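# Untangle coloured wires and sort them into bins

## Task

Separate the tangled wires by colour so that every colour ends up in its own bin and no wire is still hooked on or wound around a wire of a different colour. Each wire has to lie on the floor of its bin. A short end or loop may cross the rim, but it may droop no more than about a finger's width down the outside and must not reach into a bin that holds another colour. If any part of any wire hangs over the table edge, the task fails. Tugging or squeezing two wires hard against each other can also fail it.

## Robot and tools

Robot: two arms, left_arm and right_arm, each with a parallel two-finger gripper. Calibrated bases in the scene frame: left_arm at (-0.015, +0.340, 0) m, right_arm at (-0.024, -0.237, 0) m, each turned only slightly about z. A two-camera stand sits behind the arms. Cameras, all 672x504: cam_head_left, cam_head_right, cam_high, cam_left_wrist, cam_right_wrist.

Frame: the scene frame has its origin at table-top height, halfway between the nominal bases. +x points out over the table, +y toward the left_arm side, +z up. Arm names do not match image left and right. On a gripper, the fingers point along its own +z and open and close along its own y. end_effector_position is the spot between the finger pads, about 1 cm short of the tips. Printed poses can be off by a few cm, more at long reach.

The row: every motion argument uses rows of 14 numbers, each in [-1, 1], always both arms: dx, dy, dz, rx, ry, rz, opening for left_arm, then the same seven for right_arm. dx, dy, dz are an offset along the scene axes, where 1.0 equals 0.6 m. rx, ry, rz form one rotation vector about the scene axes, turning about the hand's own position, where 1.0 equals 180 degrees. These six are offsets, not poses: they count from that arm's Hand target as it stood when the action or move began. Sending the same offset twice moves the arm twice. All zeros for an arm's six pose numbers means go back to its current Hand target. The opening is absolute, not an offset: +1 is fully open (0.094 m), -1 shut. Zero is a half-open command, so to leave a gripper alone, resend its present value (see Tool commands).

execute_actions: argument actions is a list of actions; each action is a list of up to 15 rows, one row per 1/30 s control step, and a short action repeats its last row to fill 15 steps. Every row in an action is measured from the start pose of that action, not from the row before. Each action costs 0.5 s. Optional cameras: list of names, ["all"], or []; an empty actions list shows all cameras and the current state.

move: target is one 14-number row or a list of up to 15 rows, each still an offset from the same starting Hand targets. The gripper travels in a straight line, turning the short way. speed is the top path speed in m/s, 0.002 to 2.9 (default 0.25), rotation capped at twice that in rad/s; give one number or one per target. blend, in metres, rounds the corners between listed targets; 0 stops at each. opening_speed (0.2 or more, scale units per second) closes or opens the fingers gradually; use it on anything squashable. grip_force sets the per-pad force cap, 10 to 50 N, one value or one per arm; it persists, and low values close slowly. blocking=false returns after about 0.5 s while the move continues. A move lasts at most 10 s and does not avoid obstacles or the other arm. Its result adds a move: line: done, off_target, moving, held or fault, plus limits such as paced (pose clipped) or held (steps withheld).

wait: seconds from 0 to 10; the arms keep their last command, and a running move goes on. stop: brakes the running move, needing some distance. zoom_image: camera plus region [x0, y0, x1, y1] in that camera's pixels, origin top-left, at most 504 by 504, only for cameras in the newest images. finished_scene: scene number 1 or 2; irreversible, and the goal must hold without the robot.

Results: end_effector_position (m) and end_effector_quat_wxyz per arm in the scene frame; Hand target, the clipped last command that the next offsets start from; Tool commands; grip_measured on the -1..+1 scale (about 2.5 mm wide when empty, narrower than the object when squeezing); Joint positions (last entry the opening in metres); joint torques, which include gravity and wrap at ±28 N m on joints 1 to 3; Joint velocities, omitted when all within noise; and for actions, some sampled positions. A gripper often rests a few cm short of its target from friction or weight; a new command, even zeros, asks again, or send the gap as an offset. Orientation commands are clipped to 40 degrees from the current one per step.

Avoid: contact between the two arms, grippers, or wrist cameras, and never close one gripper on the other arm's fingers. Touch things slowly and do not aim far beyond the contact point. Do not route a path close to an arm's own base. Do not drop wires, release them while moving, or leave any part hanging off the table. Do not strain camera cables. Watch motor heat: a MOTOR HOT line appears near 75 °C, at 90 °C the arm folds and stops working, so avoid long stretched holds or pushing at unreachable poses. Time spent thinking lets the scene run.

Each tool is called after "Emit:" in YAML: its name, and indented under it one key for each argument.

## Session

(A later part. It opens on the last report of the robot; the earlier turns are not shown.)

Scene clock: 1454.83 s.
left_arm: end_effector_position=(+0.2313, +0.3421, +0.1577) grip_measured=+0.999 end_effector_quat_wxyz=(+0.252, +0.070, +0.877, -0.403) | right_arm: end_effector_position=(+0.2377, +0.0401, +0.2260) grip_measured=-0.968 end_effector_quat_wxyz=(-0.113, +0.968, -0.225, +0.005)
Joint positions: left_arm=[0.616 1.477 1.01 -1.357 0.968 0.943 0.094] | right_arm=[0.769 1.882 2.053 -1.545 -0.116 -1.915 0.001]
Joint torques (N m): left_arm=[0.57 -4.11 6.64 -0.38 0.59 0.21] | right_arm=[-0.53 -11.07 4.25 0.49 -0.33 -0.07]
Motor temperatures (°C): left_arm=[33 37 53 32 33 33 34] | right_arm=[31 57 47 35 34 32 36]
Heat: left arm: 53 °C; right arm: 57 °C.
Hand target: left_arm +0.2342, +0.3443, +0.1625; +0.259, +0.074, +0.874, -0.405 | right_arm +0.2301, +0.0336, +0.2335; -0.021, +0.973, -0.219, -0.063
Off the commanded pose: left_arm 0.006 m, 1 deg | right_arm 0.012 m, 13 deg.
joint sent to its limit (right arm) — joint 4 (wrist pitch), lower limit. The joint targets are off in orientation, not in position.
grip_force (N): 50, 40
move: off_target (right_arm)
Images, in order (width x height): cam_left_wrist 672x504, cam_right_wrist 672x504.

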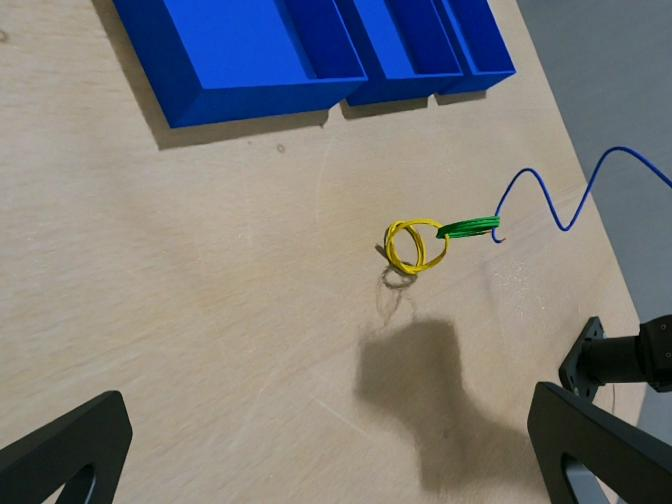

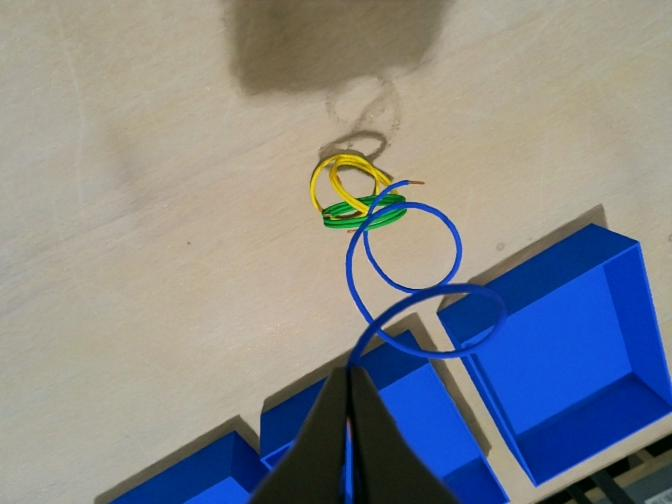

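Emit:
move:
  target:
    - [0,0,0,0,0,0,1,0.03,0.06,0.02,0,0,-0.33,-0.99]
    - [0,0,0,0,0,0,1,0.05,0.08,0.02,0,0,-0.66,-0.99]
    - [0,0,0,0,0,0,1,0.05,0.08,-0.2,0,0,-0.66,-0.99]
  speed: [0.25,0.25,0.1]
  cameras: ["cam_right_wrist","cam_left_wrist"]

Emit:
zoom_image:
  camera: "cam_right_wrist"
  region: [320, 130, 620, 430]

Emit:
zoom_image:
  camera: "cam_left_wrist"
  region: [360, 130, 600, 310]

Scene clock: 1471.73 s.
left_arm: end_effector_position=(+0.2313, +0.3421, +0.1577) grip_measured=+0.999 end_effector_quat_wxyz=(+0.252, +0.070, +0.877, -0.403) | right_arm: end_effector_position=(+0.2601, +0.0810, +0.1221) grip_measured=-0.968 end_effector_quat_wxyz=(+0.068, -0.308, +0.949, +0.022)
Joint positions: left_arm=[0.616 1.477 1.01 -1.357 0.968 0.943 0.094] | right_arm=[0.865 2.044 1.869 -1.257 0.032 0.224 0.001]
Joint torques (N m): left_arm=[0.61 -4.04 6.79 -0.4 0.57 0.15] | right_arm=[0.44 -8.91 4.98 0.7 0.1 0.07]
Motor temperatures (°C): left_arm=[33 37 53 32 33 33 34] | right_arm=[31 55 46 35 34 32 36]
Heat: left arm: 53 °C; right arm: 55 °C.
Hand target: left_arm +0.2342, +0.3443, +0.1625; +0.259, +0.074, +0.874, -0.405 | right_arm +0.2601, +0.0816, +0.1135; +0.065, -0.307, +0.949, +0.015
Off the commanded pose: left_arm 0.006 m, 1 deg | right_arm 0.009 m, 1 deg.
grip_force (N): 50, 40
move: done
Images, in order (width x height): cam_left_wrist 672x504, cam_right_wrist 672x504.

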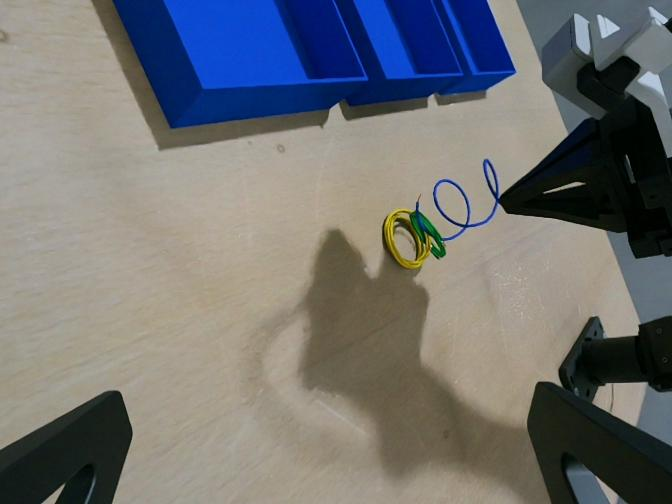

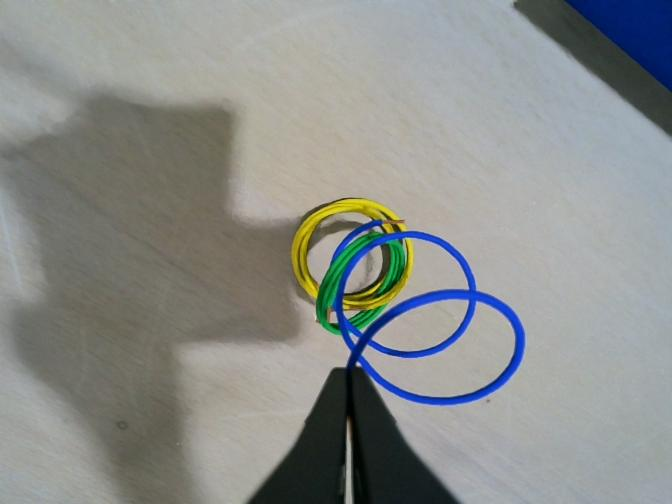

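Scaled by 1.680 from the camera's 672x504 image, which has a finer 960x720 frame.

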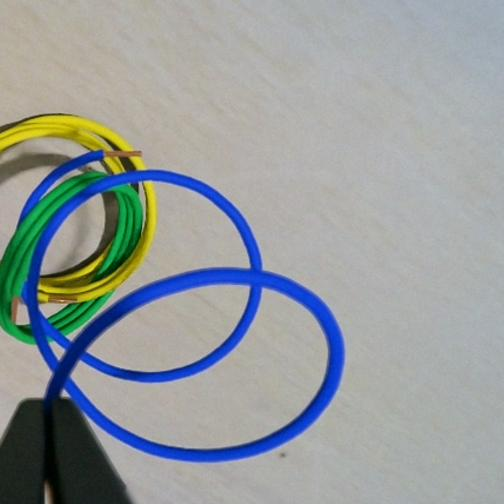

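Scaled by 2.100 from the camera's 672x504 image, which has a finer 960x720 frame.

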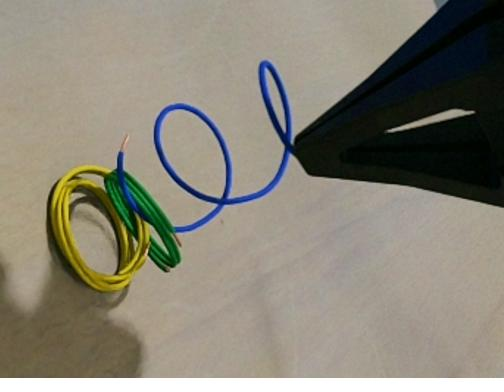

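Emit:
move:
  target:
    - [0,0,0,0,0,0,1,-0.023,-0.053,-0.02,0,0,0.333,-0.99]
    - [0,0,0,0,0,0,1,0.012,-0.1,-0.02,0,0,0.66,-0.99]
    - [0,0,0,0,0,0,1,0.012,-0.1,0.12,0,0,0.66,-0.99]
  speed: [0.25,0.25,0.1]
  blend: [0.01,0,0]
  cameras: ["cam_right_wrist","cam_left_wrist"]

Emit:
zoom_image:
  camera: "cam_left_wrist"
  region: [360, 130, 600, 310]

Scene clock: 1489.83 s.
left_arm: end_effector_position=(+0.2313, +0.3421, +0.1577) grip_measured=+0.999 end_effector_quat_wxyz=(+0.252, +0.070, +0.877, -0.403) | right_arm: end_effector_position=(+0.2676, +0.0220, +0.1659) grip_measured=-0.968 end_effector_quat_wxyz=(-0.046, +0.974, -0.218, -0.034)
Joint positions: left_arm=[0.616 1.477 1.01 -1.357 0.968 0.943 0.094] | right_arm=[0.685 2.032 2.033 -1.542 -0.11 -2.026 0.001]
Joint torques (N m): left_arm=[0.51 -4.03 6.48 -0.41 0.6 0.15] | right_arm=[-0.59 -12.19 7.95 0.11 -0.31 0.03]
Motor temperatures (°C): left_arm=[33 37 53 32 33 33 34] | right_arm=[31 56 47 35 34 32 37]
Heat: left arm: 53 °C; right arm: 56 °C.
Hand target: left_arm +0.2342, +0.3443, +0.1625; +0.259, +0.074, +0.874, -0.405 | right_arm +0.2673, +0.0216, +0.1854; -0.020, +0.973, -0.219, -0.063
Off the commanded pose: left_arm 0.006 m, 1 deg | right_arm 0.020 m, 4 deg.
joint sent to its limit (right arm) — joint 4 (wrist pitch), lower limit. The joint targets are off in orientation, not in position.
grip_force (N): 50, 40
move: off_target (right_arm)
Images, in order (width x height): cam_left_wrist 672x504, cam_right_wrist 672x504.

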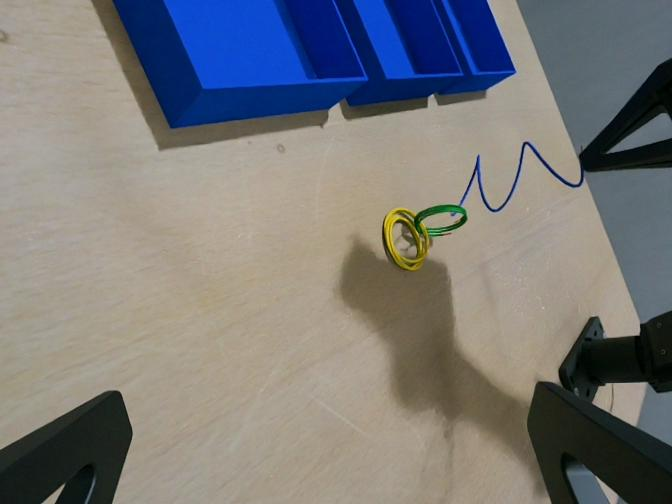

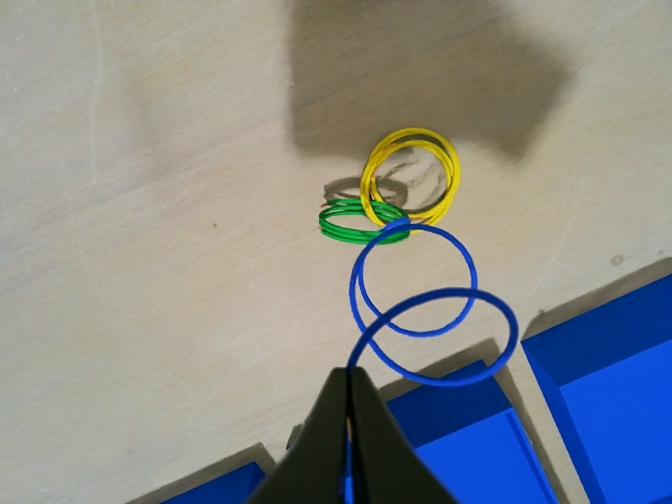

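Scaled by 2.100 from the camera's 672x504 image, which has a finer 960x720 frame.

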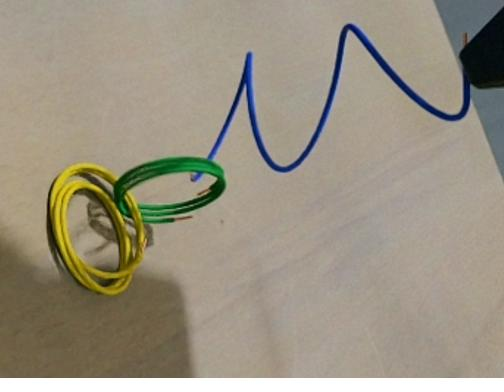

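Nearly out; just P's tip. Move up/away more.

Emit:
move:
  target:
    - [0,0,0,0,0,0,1,0,-0.03,0.1,0,0,0,-0.99]
  speed: 0.08
  cameras: ["cam_right_wrist","cam_left_wrist"]

Emit:
zoom_image:
  camera: "cam_left_wrist"
  region: [360, 100, 600, 280]

Emit:
zoom_image:
  camera: "cam_right_wrist"
  region: [300, 100, 540, 300]

Scene clock: 1498.00 s.
left_arm: end_effector_position=(+0.2313, +0.3421, +0.1577) grip_measured=+0.999 end_effector_quat_wxyz=(+0.252, +0.070, +0.877, -0.403) | right_arm: end_effector_position=(+0.2703, +0.0047, +0.2280) grip_measured=-0.968 end_effector_quat_wxyz=(-0.113, +0.967, -0.228, +0.024)
Joint positions: left_arm=[0.616 1.477 1.01 -1.357 0.968 0.943 0.094] | right_arm=[0.645 1.876 2.052 -1.543 -0.11 -2.034 0.001]
Joint torques (N m): left_arm=[0.43 -4.16 6.63 -0.32 0.59 0.16] | right_arm=[-0.53 -10.41 7.87 0.49 -0.35 -0.06]
Motor temperatures (°C): left_arm=[33 37 53 32 33 33 34] | right_arm=[31 58 48 35 34 32 37]
Heat: left arm: 53 °C; right arm: 58 °C.
Hand target: left_arm +0.2342, +0.3443, +0.1625; +0.259, +0.074, +0.874, -0.405 | right_arm +0.2673, +0.0035, +0.2455; -0.020, +0.973, -0.219, -0.063
Off the commanded pose: left_arm 0.006 m, 1 deg | right_arm 0.018 m, 15 deg.
joint sent to its limit (right arm) — joint 4 (wrist pitch), lower limit. The joint targets are off in orientation, not in position.
grip_force (N): 50, 40
move: off_target (right_arm)
Images, in order (width x height): cam_left_wrist 672x504, cam_right_wrist 672x504.

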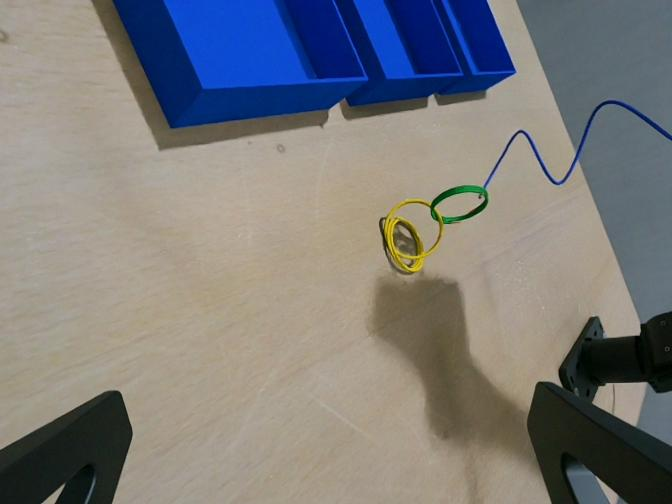

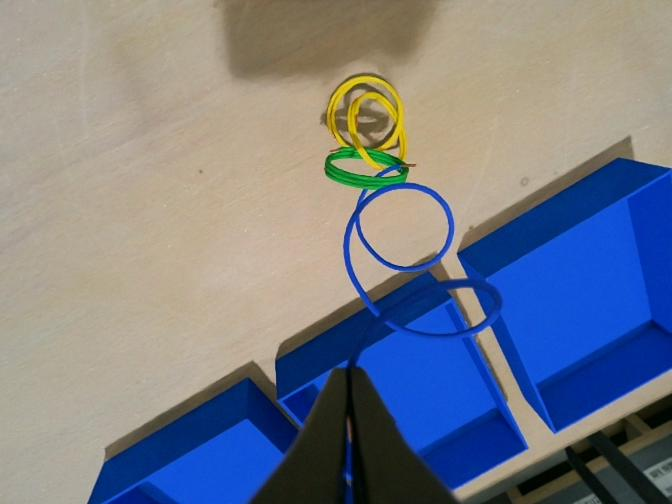

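Scaled by 2.100 from the camera's 672x504 image, which has a finer 960x720 frame.

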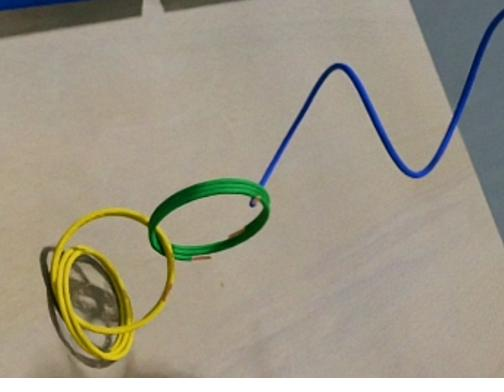

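Scaled by 2.100 from the camera's 672x504 image, which has a finer 960x720 frame.

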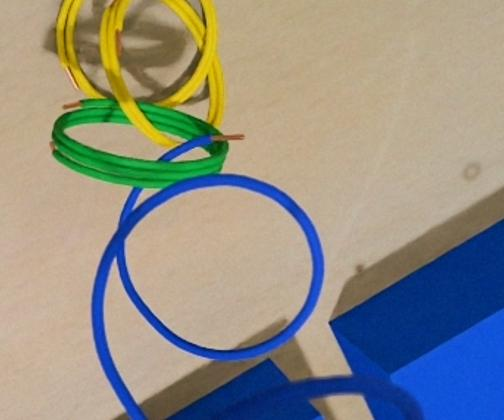

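Emit:
move:
  target:
    - [0,0,0,0,0,0,1,0.0,0.02,-0.17,0,0,0,-0.99]
    - [0,0,0,0,0,0,1,-0.04,-0.08,-0.17,0,0,0,-0.99]
    - [0,0,0,0,0,0,1,-0.04,-0.08,0,0,0,0,-0.99]
  speed: 0.12
  cameras: ["cam_right_wrist","cam_left_wrist"]

Emit:
zoom_image:
  camera: "cam_left_wrist"
  region: [360, 100, 600, 280]

Emit:
zoom_image:
  camera: "cam_right_wrist"
  region: [300, 100, 540, 300]

Scene clock: 1520.30 s.
left_arm: end_effector_position=(+0.2313, +0.3421, +0.1577) grip_measured=+0.999 end_effector_quat_wxyz=(+0.252, +0.070, +0.877, -0.403) | right_arm: end_effector_position=(+0.2456, -0.0429, +0.2329) grip_measured=-0.968 end_effector_quat_wxyz=(-0.101, +0.965, -0.240, +0.029)
Joint positions: left_arm=[0.616 1.477 1.01 -1.357 0.968 0.943 0.094] | right_arm=[0.581 1.697 1.854 -1.542 -0.096 -2.075 0.001]
Joint torques (N m): left_arm=[0.47 -4.07 6.46 -0.36 0.6 0.15] | right_arm=[-0.55 -7.9 7.69 0.43 -0.27 -0.07]
Motor temperatures (°C): left_arm=[33 37 53 32 33 33 34] | right_arm=[31 57 47 35 34 32 37]
Heat: left arm: 53 °C; right arm: 57 °C.
Hand target: left_arm +0.2342, +0.3443, +0.1625; +0.259, +0.074, +0.874, -0.405 | right_arm +0.2432, -0.0444, +0.2455; -0.021, +0.973, -0.219, -0.063
Off the commanded pose: left_arm 0.006 m, 1 deg | right_arm 0.013 m, 14 deg.
joint sent to its limit (right arm) — joint 4 (wrist pitch), lower limit; joint 6 (wrist roll), lower limit. The joint targets are off in orientation, not in position.
grip_force (N): 50, 40
move: off_target (right_arm)
Images, in order (width x height): cam_left_wrist 672x504, cam_right_wrist 672x504.

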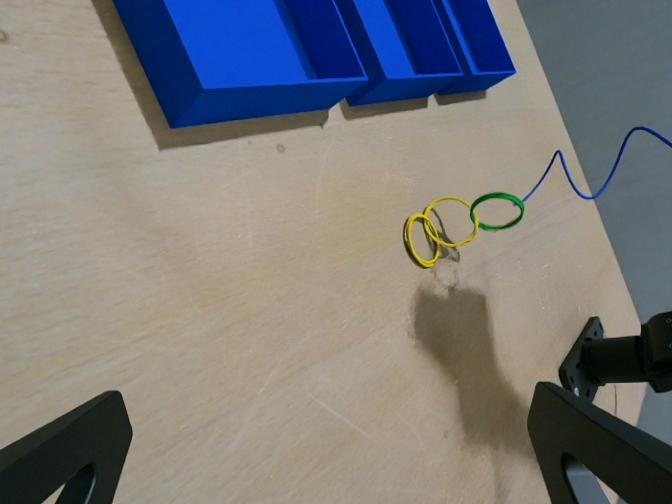

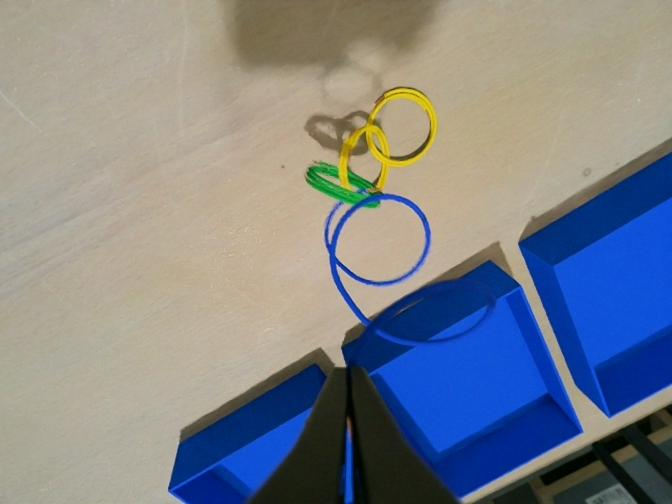

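Scaled by 2.100 from the camera's 672x504 image, which has a finer 960x720 frame.

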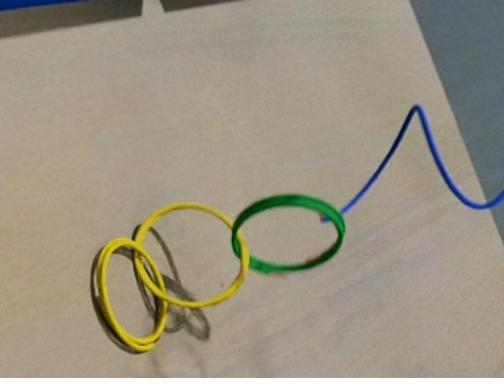

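Scaled by 2.100 from the camera's 672x504 image, which has a finer 960x720 frame.

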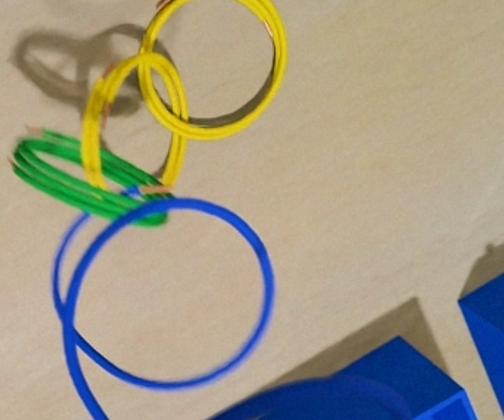

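Emit:
move:
  target:
    - [0,0,0,0,0,0,1,0.0,0.05,0,0,0,-0.41,-0.99]
    - [0,0,0,0,0,0,1,0.04,0.1,0,0,0,-0.82,-0.99]
    - [0,0,0,0,0,0,1,0.04,0.1,-0.23,0,0,-0.82,-0.99]
  speed: [0.25,0.25,0.12]
  blend: [0.02,0.0,0]
  cameras: ["cam_right_wrist","cam_left_wrist"]

Emit:
zoom_image:
  camera: "cam_left_wrist"
  region: [360, 100, 600, 280]

Emit:
zoom_image:
  camera: "cam_right_wrist"
  region: [300, 160, 540, 400]

Scene clock: 1541.70 s.
left_arm: end_effector_position=(+0.2313, +0.3421, +0.1577) grip_measured=+0.999 end_effector_quat_wxyz=(+0.252, +0.070, +0.877, -0.403) | right_arm: end_effector_position=(+0.2670, +0.0160, +0.1143) grip_measured=-0.968 end_effector_quat_wxyz=(+0.066, -0.062, +0.996, +0.007)
Joint positions: left_arm=[0.616 1.477 1.01 -1.357 0.968 0.943 0.094] | right_arm=[0.76 1.902 1.64 -1.198 0.074 0.619 0.001]
Joint torques (N m): left_arm=[0.64 -4.11 6.74 -0.37 0.54 0.19] | right_arm=[0.44 -7.82 4.97 0.61 0.16 0.08]
Heat: left arm: 53 °C; right arm: 54 °C.
Hand target: left_arm +0.2342, +0.3443, +0.1625; +0.259, +0.074, +0.874, -0.405 | right_arm +0.2673, +0.0155, +0.1074; +0.066, -0.061, +0.996, -0.002
Off the commanded pose: left_arm 0.006 m, 1 deg | right_arm 0.007 m, 1 deg.
grip_force (N): 50, 40
move: done
Images, in order (width x height): cam_left_wrist 672x504, cam_right_wrist 672x504.

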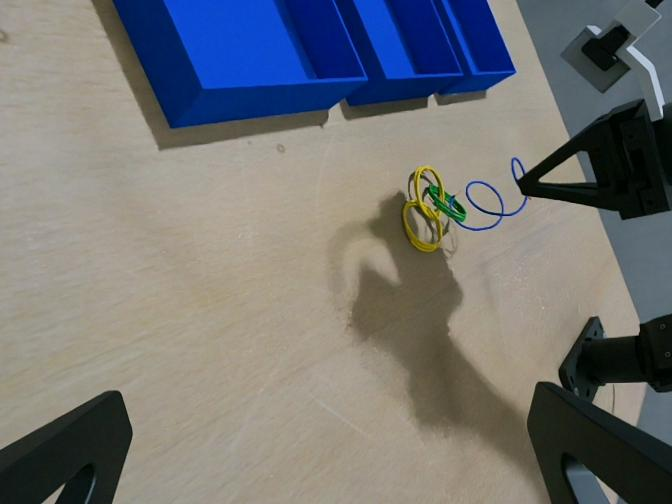

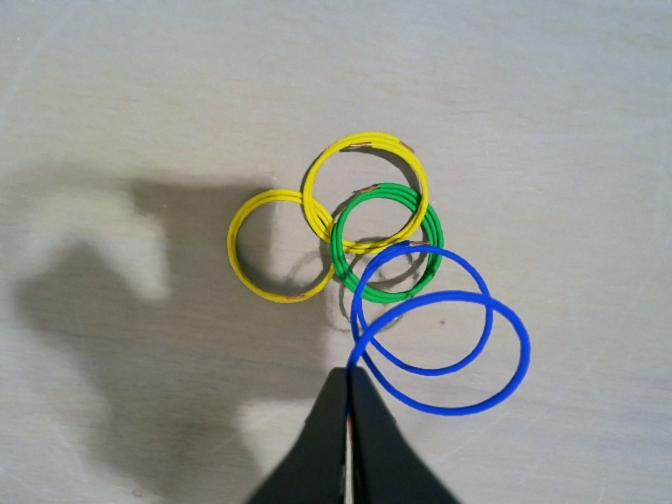

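Scaled by 2.100 from the camera's 672x504 image, which has a finer 960x720 frame.

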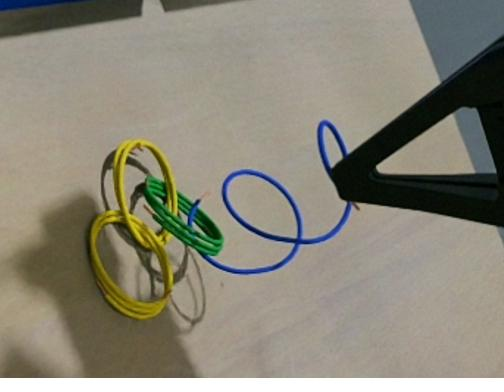

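Scaled by 2.100 from the camera's 672x504 image, which has a finer 960x720 frame.

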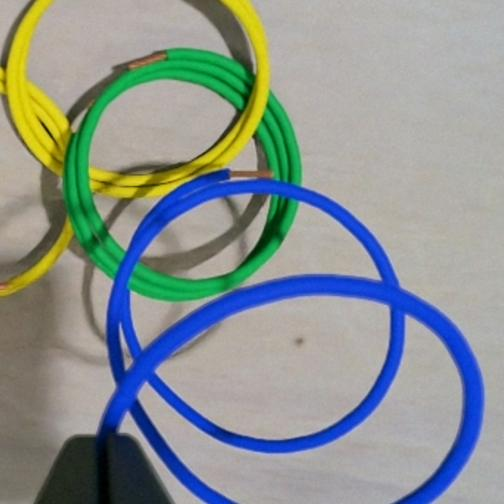

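Emit:
move:
  target:
    - [0,0,0,0,0,0,1,-0.05,-0.03,0,0,0,0.333,-0.99]
    - [0,0,0,0,0,0,1,-0.12,-0.06,0.0,0,0,0.5,-0.99]
    - [0,0,0,0,0,0,1,-0.12,-0.06,0.1,0,0,0.5,-0.99]
  speed: [0.2,0.1,0.12]
  blend: [0.01,0.0,0]
  cameras: ["cam_right_wrist","cam_left_wrist"]

Emit:
zoom_image:
  camera: "cam_left_wrist"
  region: [360, 100, 600, 280]

Emit:
zoom_image:
  camera: "cam_right_wrist"
  region: [300, 160, 540, 400]

Scene clock: 1573.00 s.
left_arm: end_effector_position=(+0.2313, +0.3421, +0.1577) grip_measured=+0.999 end_effector_quat_wxyz=(+0.252, +0.070, +0.877, -0.403) | right_arm: end_effector_position=(+0.1963, -0.0256, +0.1534) grip_measured=-0.968 end_effector_quat_wxyz=(-0.029, +0.744, -0.666, -0.038)
Joint positions: left_arm=[0.616 1.477 1.01 -1.357 0.968 0.943 0.094] | right_arm=[0.725 1.654 1.498 -1.367 -0.083 -0.965 0.001]
Joint torques (N m): left_arm=[0.46 -4.16 6.58 -0.38 0.57 0.17] | right_arm=[0.24 -8.08 8.23 0.22 -0.32 -0.08]
Motor temperatures (°C): left_arm=[33 37 53 32 33 33 34] | right_arm=[31 51 46 35 34 32 37]
Heat: left arm: 53 °C; right arm: 51 °C.
Hand target: left_arm +0.2342, +0.3443, +0.1625; +0.259, +0.074, +0.874, -0.405 | right_arm +0.1953, -0.0204, +0.1674; -0.049, +0.748, -0.661, -0.045
Off the commanded pose: left_arm 0.006 m, 1 deg | right_arm 0.015 m, 2 deg.
grip_force (N): 50, 40
move: off_target (right_arm)
Images, in order (width x height): cam_left_wrist 672x504, cam_right_wrist 672x504.

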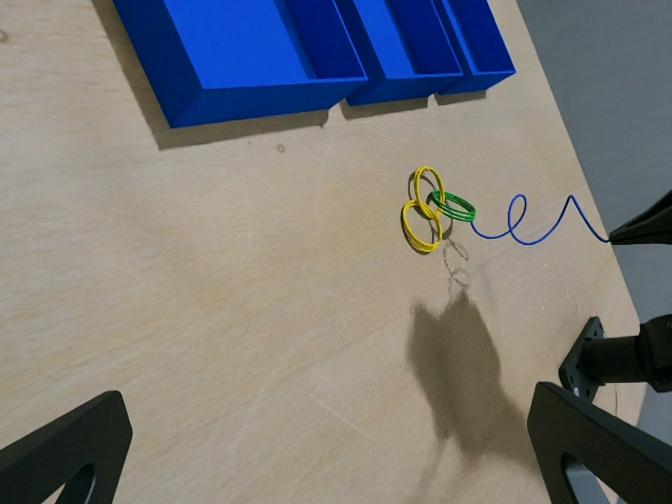

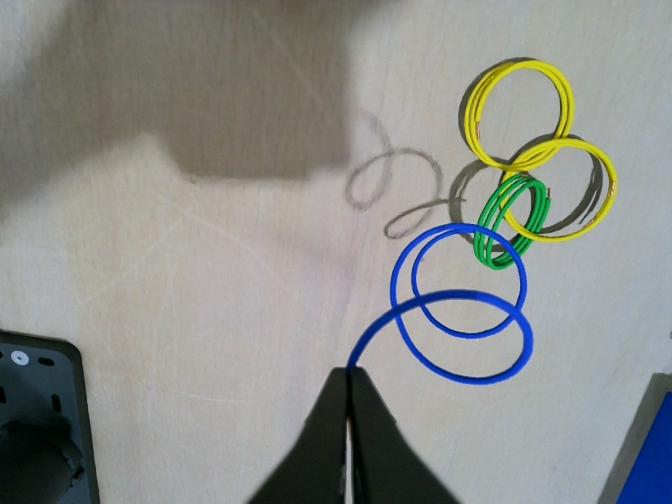

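Scaled by 2.100 from the camera's 672x504 image, which has a finer 960x720 frame.

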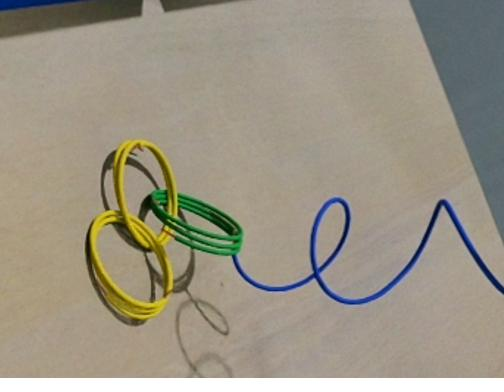

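Scaled by 2.100 from the camera's 672x504 image, which has a finer 960x720 frame.

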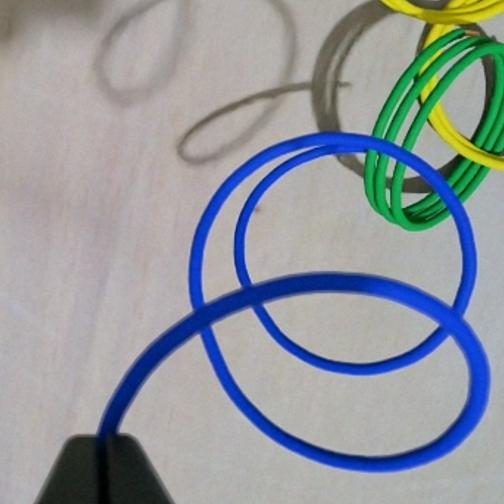

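Emit:
move:
  target:
    - [0,0,0,0,0,0,1,-0.08,-0.01,0,0,0,0,-0.99]
  speed: 0.1
  cameras: ["cam_right_wrist","cam_left_wrist"]

Emit:
zoom_image:
  camera: "cam_left_wrist"
  region: [360, 100, 600, 280]

Emit:
zoom_image:
  camera: "cam_right_wrist"
  region: [300, 160, 540, 400]

Scene clock: 1585.87 s.
left_arm: end_effector_position=(+0.2313, +0.3421, +0.1577) grip_measured=+0.999 end_effector_quat_wxyz=(+0.252, +0.070, +0.877, -0.403) | right_arm: end_effector_position=(+0.1535, -0.0243, +0.1661) grip_measured=-0.968 end_effector_quat_wxyz=(-0.047, +0.748, -0.661, -0.040)
Joint positions: left_arm=[0.616 1.477 1.01 -1.357 0.968 0.943 0.094] | right_arm=[0.83 1.51 1.4 -1.369 -0.083 -0.872 0.001]
Joint torques (N m): left_arm=[0.5 -4.11 6.6 -0.38 0.59 0.16] | right_arm=[0.39 -7.02 4.41 0.42 -0.21 0.05]
Heat: left arm: 53 °C; right arm: 50 °C.
Hand target: left_arm +0.2342, +0.3443, +0.1625; +0.259, +0.074, +0.874, -0.405 | right_arm +0.1473, -0.0265, +0.1675; -0.049, +0.747, -0.661, -0.045
Off the commanded pose: left_arm 0.006 m, 1 deg | right_arm 0.007 m, 1 deg.
grip_force (N): 50, 40
move: done
Images, in order (width x height): cam_left_wrist 672x504, cam_right_wrist 672x504.

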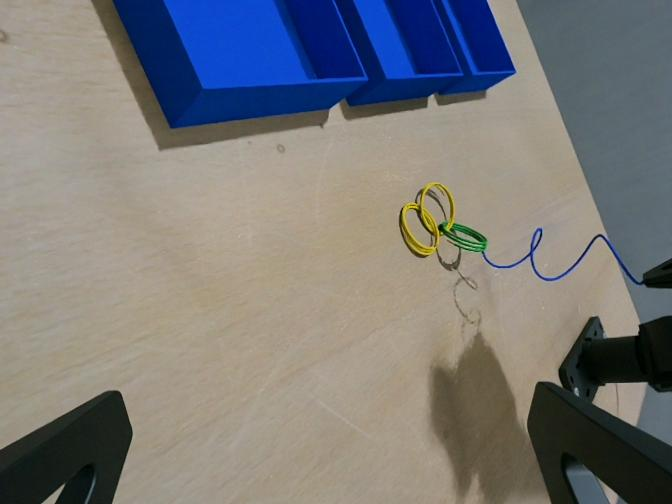

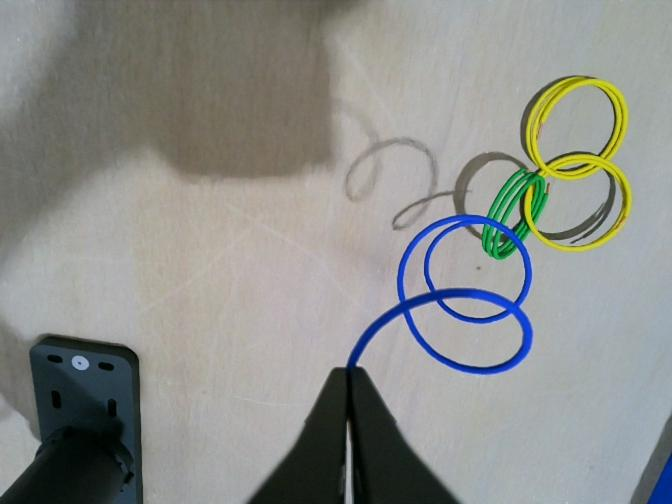

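Scaled by 2.100 from the camera's 672x504 image, which has a finer 960x720 frame.

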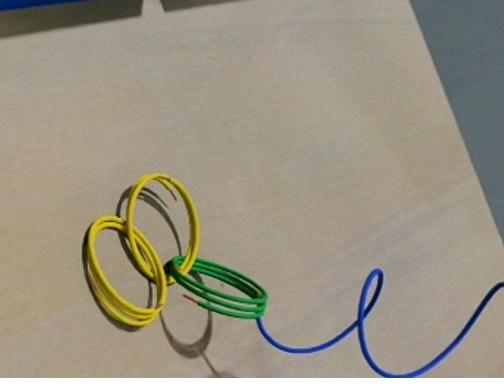

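Scaled by 2.100 from the camera's 672x504 image, which has a finer 960x720 frame.

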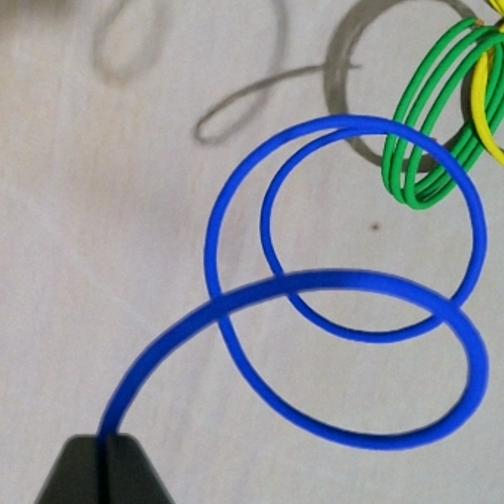

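Emit:
move:
  target:
    - [0,0,0,0,0,0,1,0.03,0.0,-0.09,0,0,0,-0.99]
    - [0,0,0,0,0,0,1,0.04,-0.06,-0.09,0,0,0.34,-0.99]
    - [0,0,0,0,0,0,1,0.02,-0.14,-0.05,0,0,0.34,-0.99]
  speed: 0.15
  cameras: ["cam_right_wrist","cam_left_wrist"]

Emit:
zoom_image:
  camera: "cam_left_wrist"
  region: [360, 100, 600, 280]

Emit:
zoom_image:
  camera: "cam_right_wrist"
  region: [300, 160, 540, 400]

Scene clock: 1606.40 s.
left_arm: end_effector_position=(+0.2313, +0.3421, +0.1577) grip_measured=+0.999 end_effector_quat_wxyz=(+0.252, +0.070, +0.877, -0.403) | right_arm: end_effector_position=(+0.1636, -0.1048, +0.1359) grip_measured=-0.968 end_effector_quat_wxyz=(+0.002, +0.970, -0.242, -0.030)
Joint positions: left_arm=[0.616 1.477 1.01 -1.357 0.968 0.943 0.094] | right_arm=[0.591 1.451 1.232 -1.396 -0.04 -2.074 0.001]
Joint torques (N m): left_arm=[0.62 -4.15 6.61 -0.33 0.57 0.15] | right_arm=[-0.27 -5.26 5.2 -0.05 -0.04 -0.09]
Heat: left arm: 53 °C; right arm: 49 °C.
Hand target: left_arm +0.2342, +0.3443, +0.1625; +0.259, +0.074, +0.874, -0.405 | right_arm +0.1593, -0.1104, +0.1374; -0.019, +0.980, -0.188, -0.064
Off the commanded pose: left_arm 0.006 m, 1 deg | right_arm 0.007 m, 8 deg.
joint sent to its limit (right arm) — joint 6 (wrist roll), lower limit. The joint targets are off in orientation, not in position.
grip_force (N): 50, 40
move: off_target (right_arm)
Images, in order (width x height): cam_left_wrist 672x504, cam_right_wrist 672x504.

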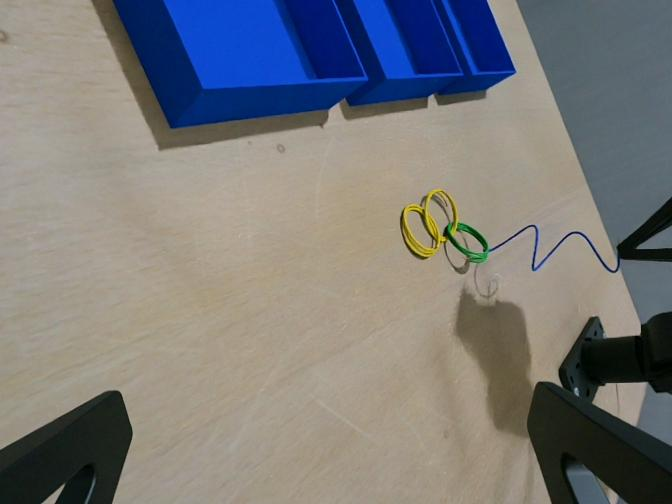

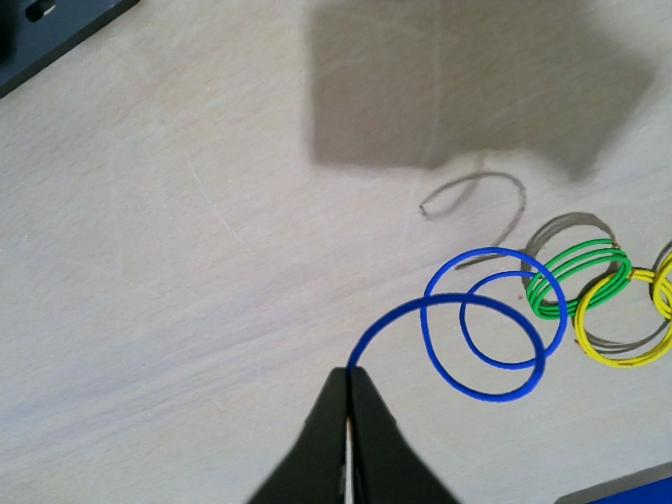

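Scaled by 2.100 from the camera's 672x504 image, which has a finer 960x720 frame.

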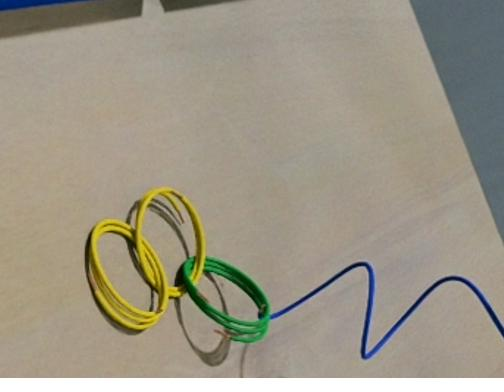

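Scaled by 2.100 from the camera's 672x504 image, which has a finer 960x720 frame.

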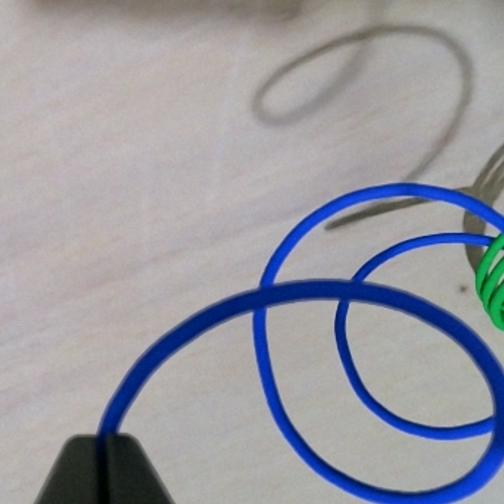

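Emit:
move:
  target:
    - [0,0,0,0,0,0,1,-0.0,-0.12,0.02,0,0,0,-0.99]
  speed: 0.15
  cameras: ["cam_right_wrist","cam_left_wrist"]

Emit:
zoom_image:
  camera: "cam_left_wrist"
  region: [360, 100, 600, 280]

Emit:
zoom_image:
  camera: "cam_right_wrist"
  region: [400, 160, 640, 400]

Scene clock: 1616.50 s.
left_arm: end_effector_position=(+0.2313, +0.3421, +0.1577) grip_measured=+0.999 end_effector_quat_wxyz=(+0.252, +0.070, +0.877, -0.403) | right_arm: end_effector_position=(+0.1660, -0.1765, +0.1500) grip_measured=-0.968 end_effector_quat_wxyz=(+0.065, +0.945, -0.319, +0.016)
Joint positions: left_arm=[0.616 1.477 1.01 -1.357 0.968 0.943 0.094] | right_arm=[0.424 1.354 1.202 -1.483 0.118 -2.074 0.001]
Joint torques (N m): left_arm=[0.64 -4.22 6.64 -0.35 0.55 0.17] | right_arm=[-0.2 -4.22 4.52 -0.11 0.12 -0.08]
Heat: left arm: 53 °C; right arm: 48 °C.
Hand target: left_arm +0.2342, +0.3443, +0.1625; +0.259, +0.074, +0.874, -0.405 | right_arm +0.1593, -0.1825, +0.1494; -0.019, +0.980, -0.188, -0.064
Off the commanded pose: left_arm 0.006 m, 1 deg | right_arm 0.009 m, 20 deg.
joint sent to its limit (right arm) — joint 6 (wrist roll), lower limit. The joint targets are off in orientation, not in position.
grip_force (N): 50, 40
move: off_target (right_arm)
Images, in order (width x height): cam_left_wrist 672x504, cam_right_wrist 672x504.

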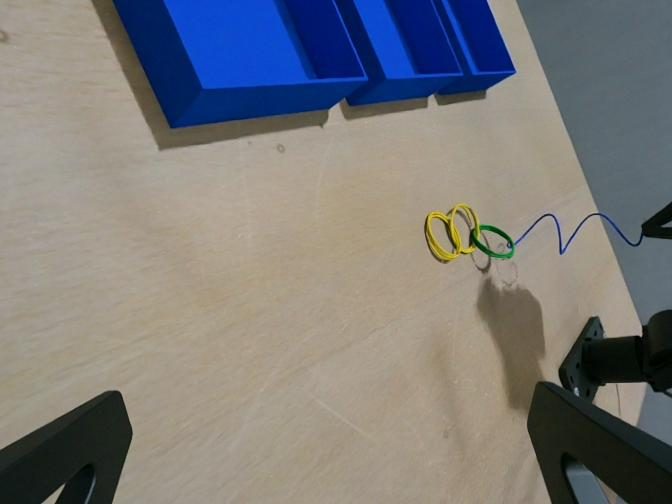

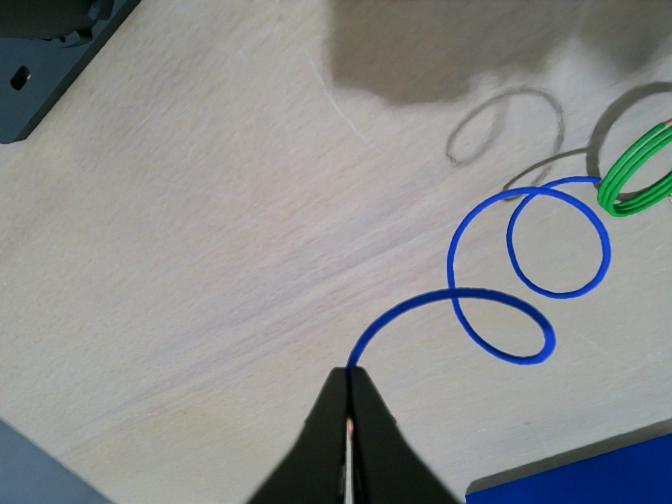

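Scaled by 2.100 from the camera's 672x504 image, which has a finer 960x720 frame.

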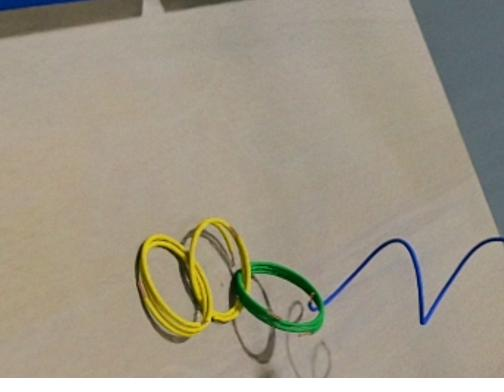

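Scaled by 2.100 from the camera's 672x504 image, which has a finer 960x720 frame.

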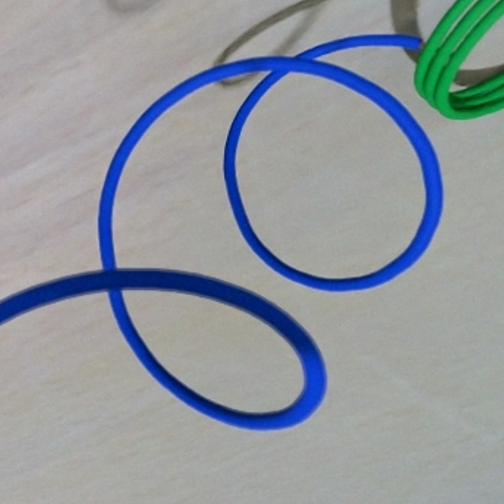

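Emit:
move:
  target:
    - [0,0,0,0,0,0,1,0.07,0.05,0.12,0,0,-0.41,-0.99]
    - [0,0,0,0,0,0,1,0.14,0.12,0.12,0,0,-0.86,-0.99]
    - [0,0,0,0,0,0,1,0.14,0.12,-0.09,0,0,-0.86,-0.99]
  speed: [0.25,0.25,0.12]
  blend: [0.02,0.0,0]
  cameras: ["cam_right_wrist","cam_left_wrist"]

Emit:
zoom_image:
  camera: "cam_left_wrist"
  region: [360, 100, 600, 280]

Emit:
zoom_image:
  camera: "cam_right_wrist"
  region: [300, 160, 540, 400]

Scene clock: 1642.67 s.
left_arm: end_effector_position=(+0.2313, +0.3421, +0.1577) grip_measured=+0.999 end_effector_quat_wxyz=(+0.252, +0.070, +0.877, -0.403) | right_arm: end_effector_position=(+0.2438, -0.1094, +0.0942) grip_measured=-0.968 end_effector_quat_wxyz=(+0.056, -0.030, +0.998, -0.001)
Joint positions: left_arm=[0.616 1.477 1.01 -1.357 0.968 0.943 0.094] | right_arm=[0.484 1.58 1.183 -1.073 0.05 0.41 0.001]
Joint torques (N m): left_arm=[0.58 -4.01 6.49 -0.35 0.57 0.22] | right_arm=[0.57 -7.23 4.59 0.61 0.16 0.07]
Heat: left arm: 53 °C; right arm: 47 °C.
Hand target: left_arm +0.2342, +0.3443, +0.1625; +0.259, +0.074, +0.874, -0.405 | right_arm +0.2432, -0.1104, +0.0954; +0.066, -0.030, +0.997, -0.004
Off the commanded pose: left_arm 0.006 m, 1 deg | right_arm 0.002 m, 1 deg.
grip_force (N): 50, 40
move: done
Images, in order (width x height): cam_left_wrist 672x504, cam_right_wrist 672x504.

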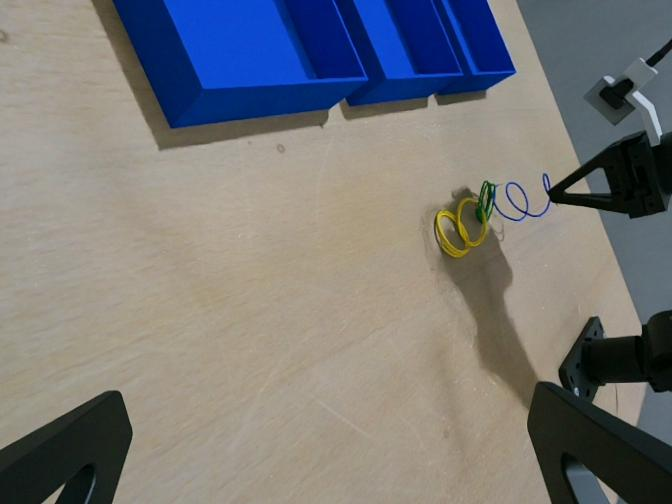

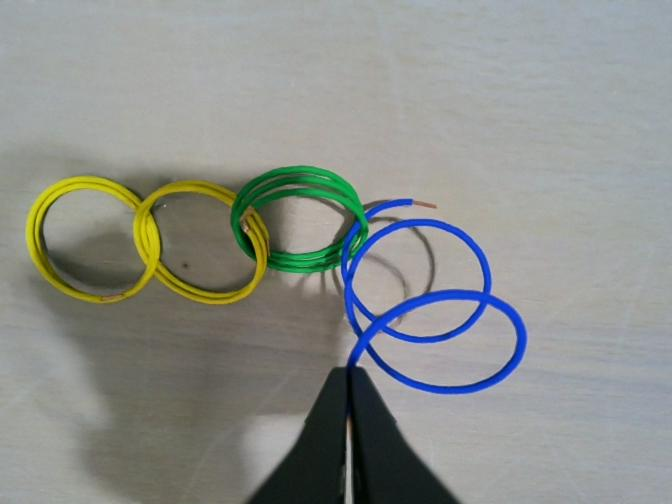

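Scaled by 2.100 from the camera's 672x504 image, which has a finer 960x720 frame.

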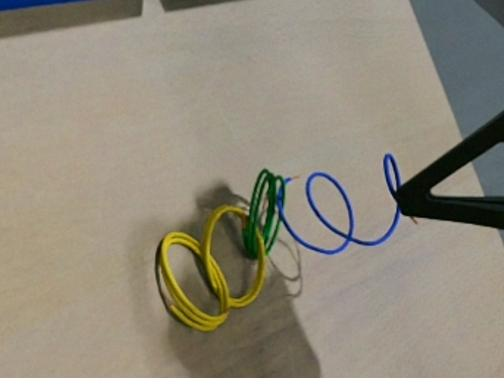

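Scaled by 2.100 from the camera's 672x504 image, which has a finer 960x720 frame.

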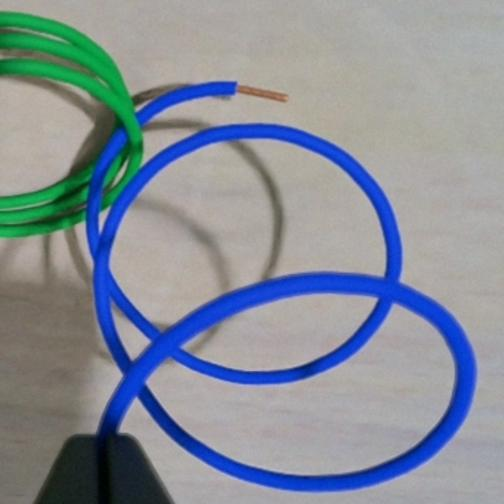

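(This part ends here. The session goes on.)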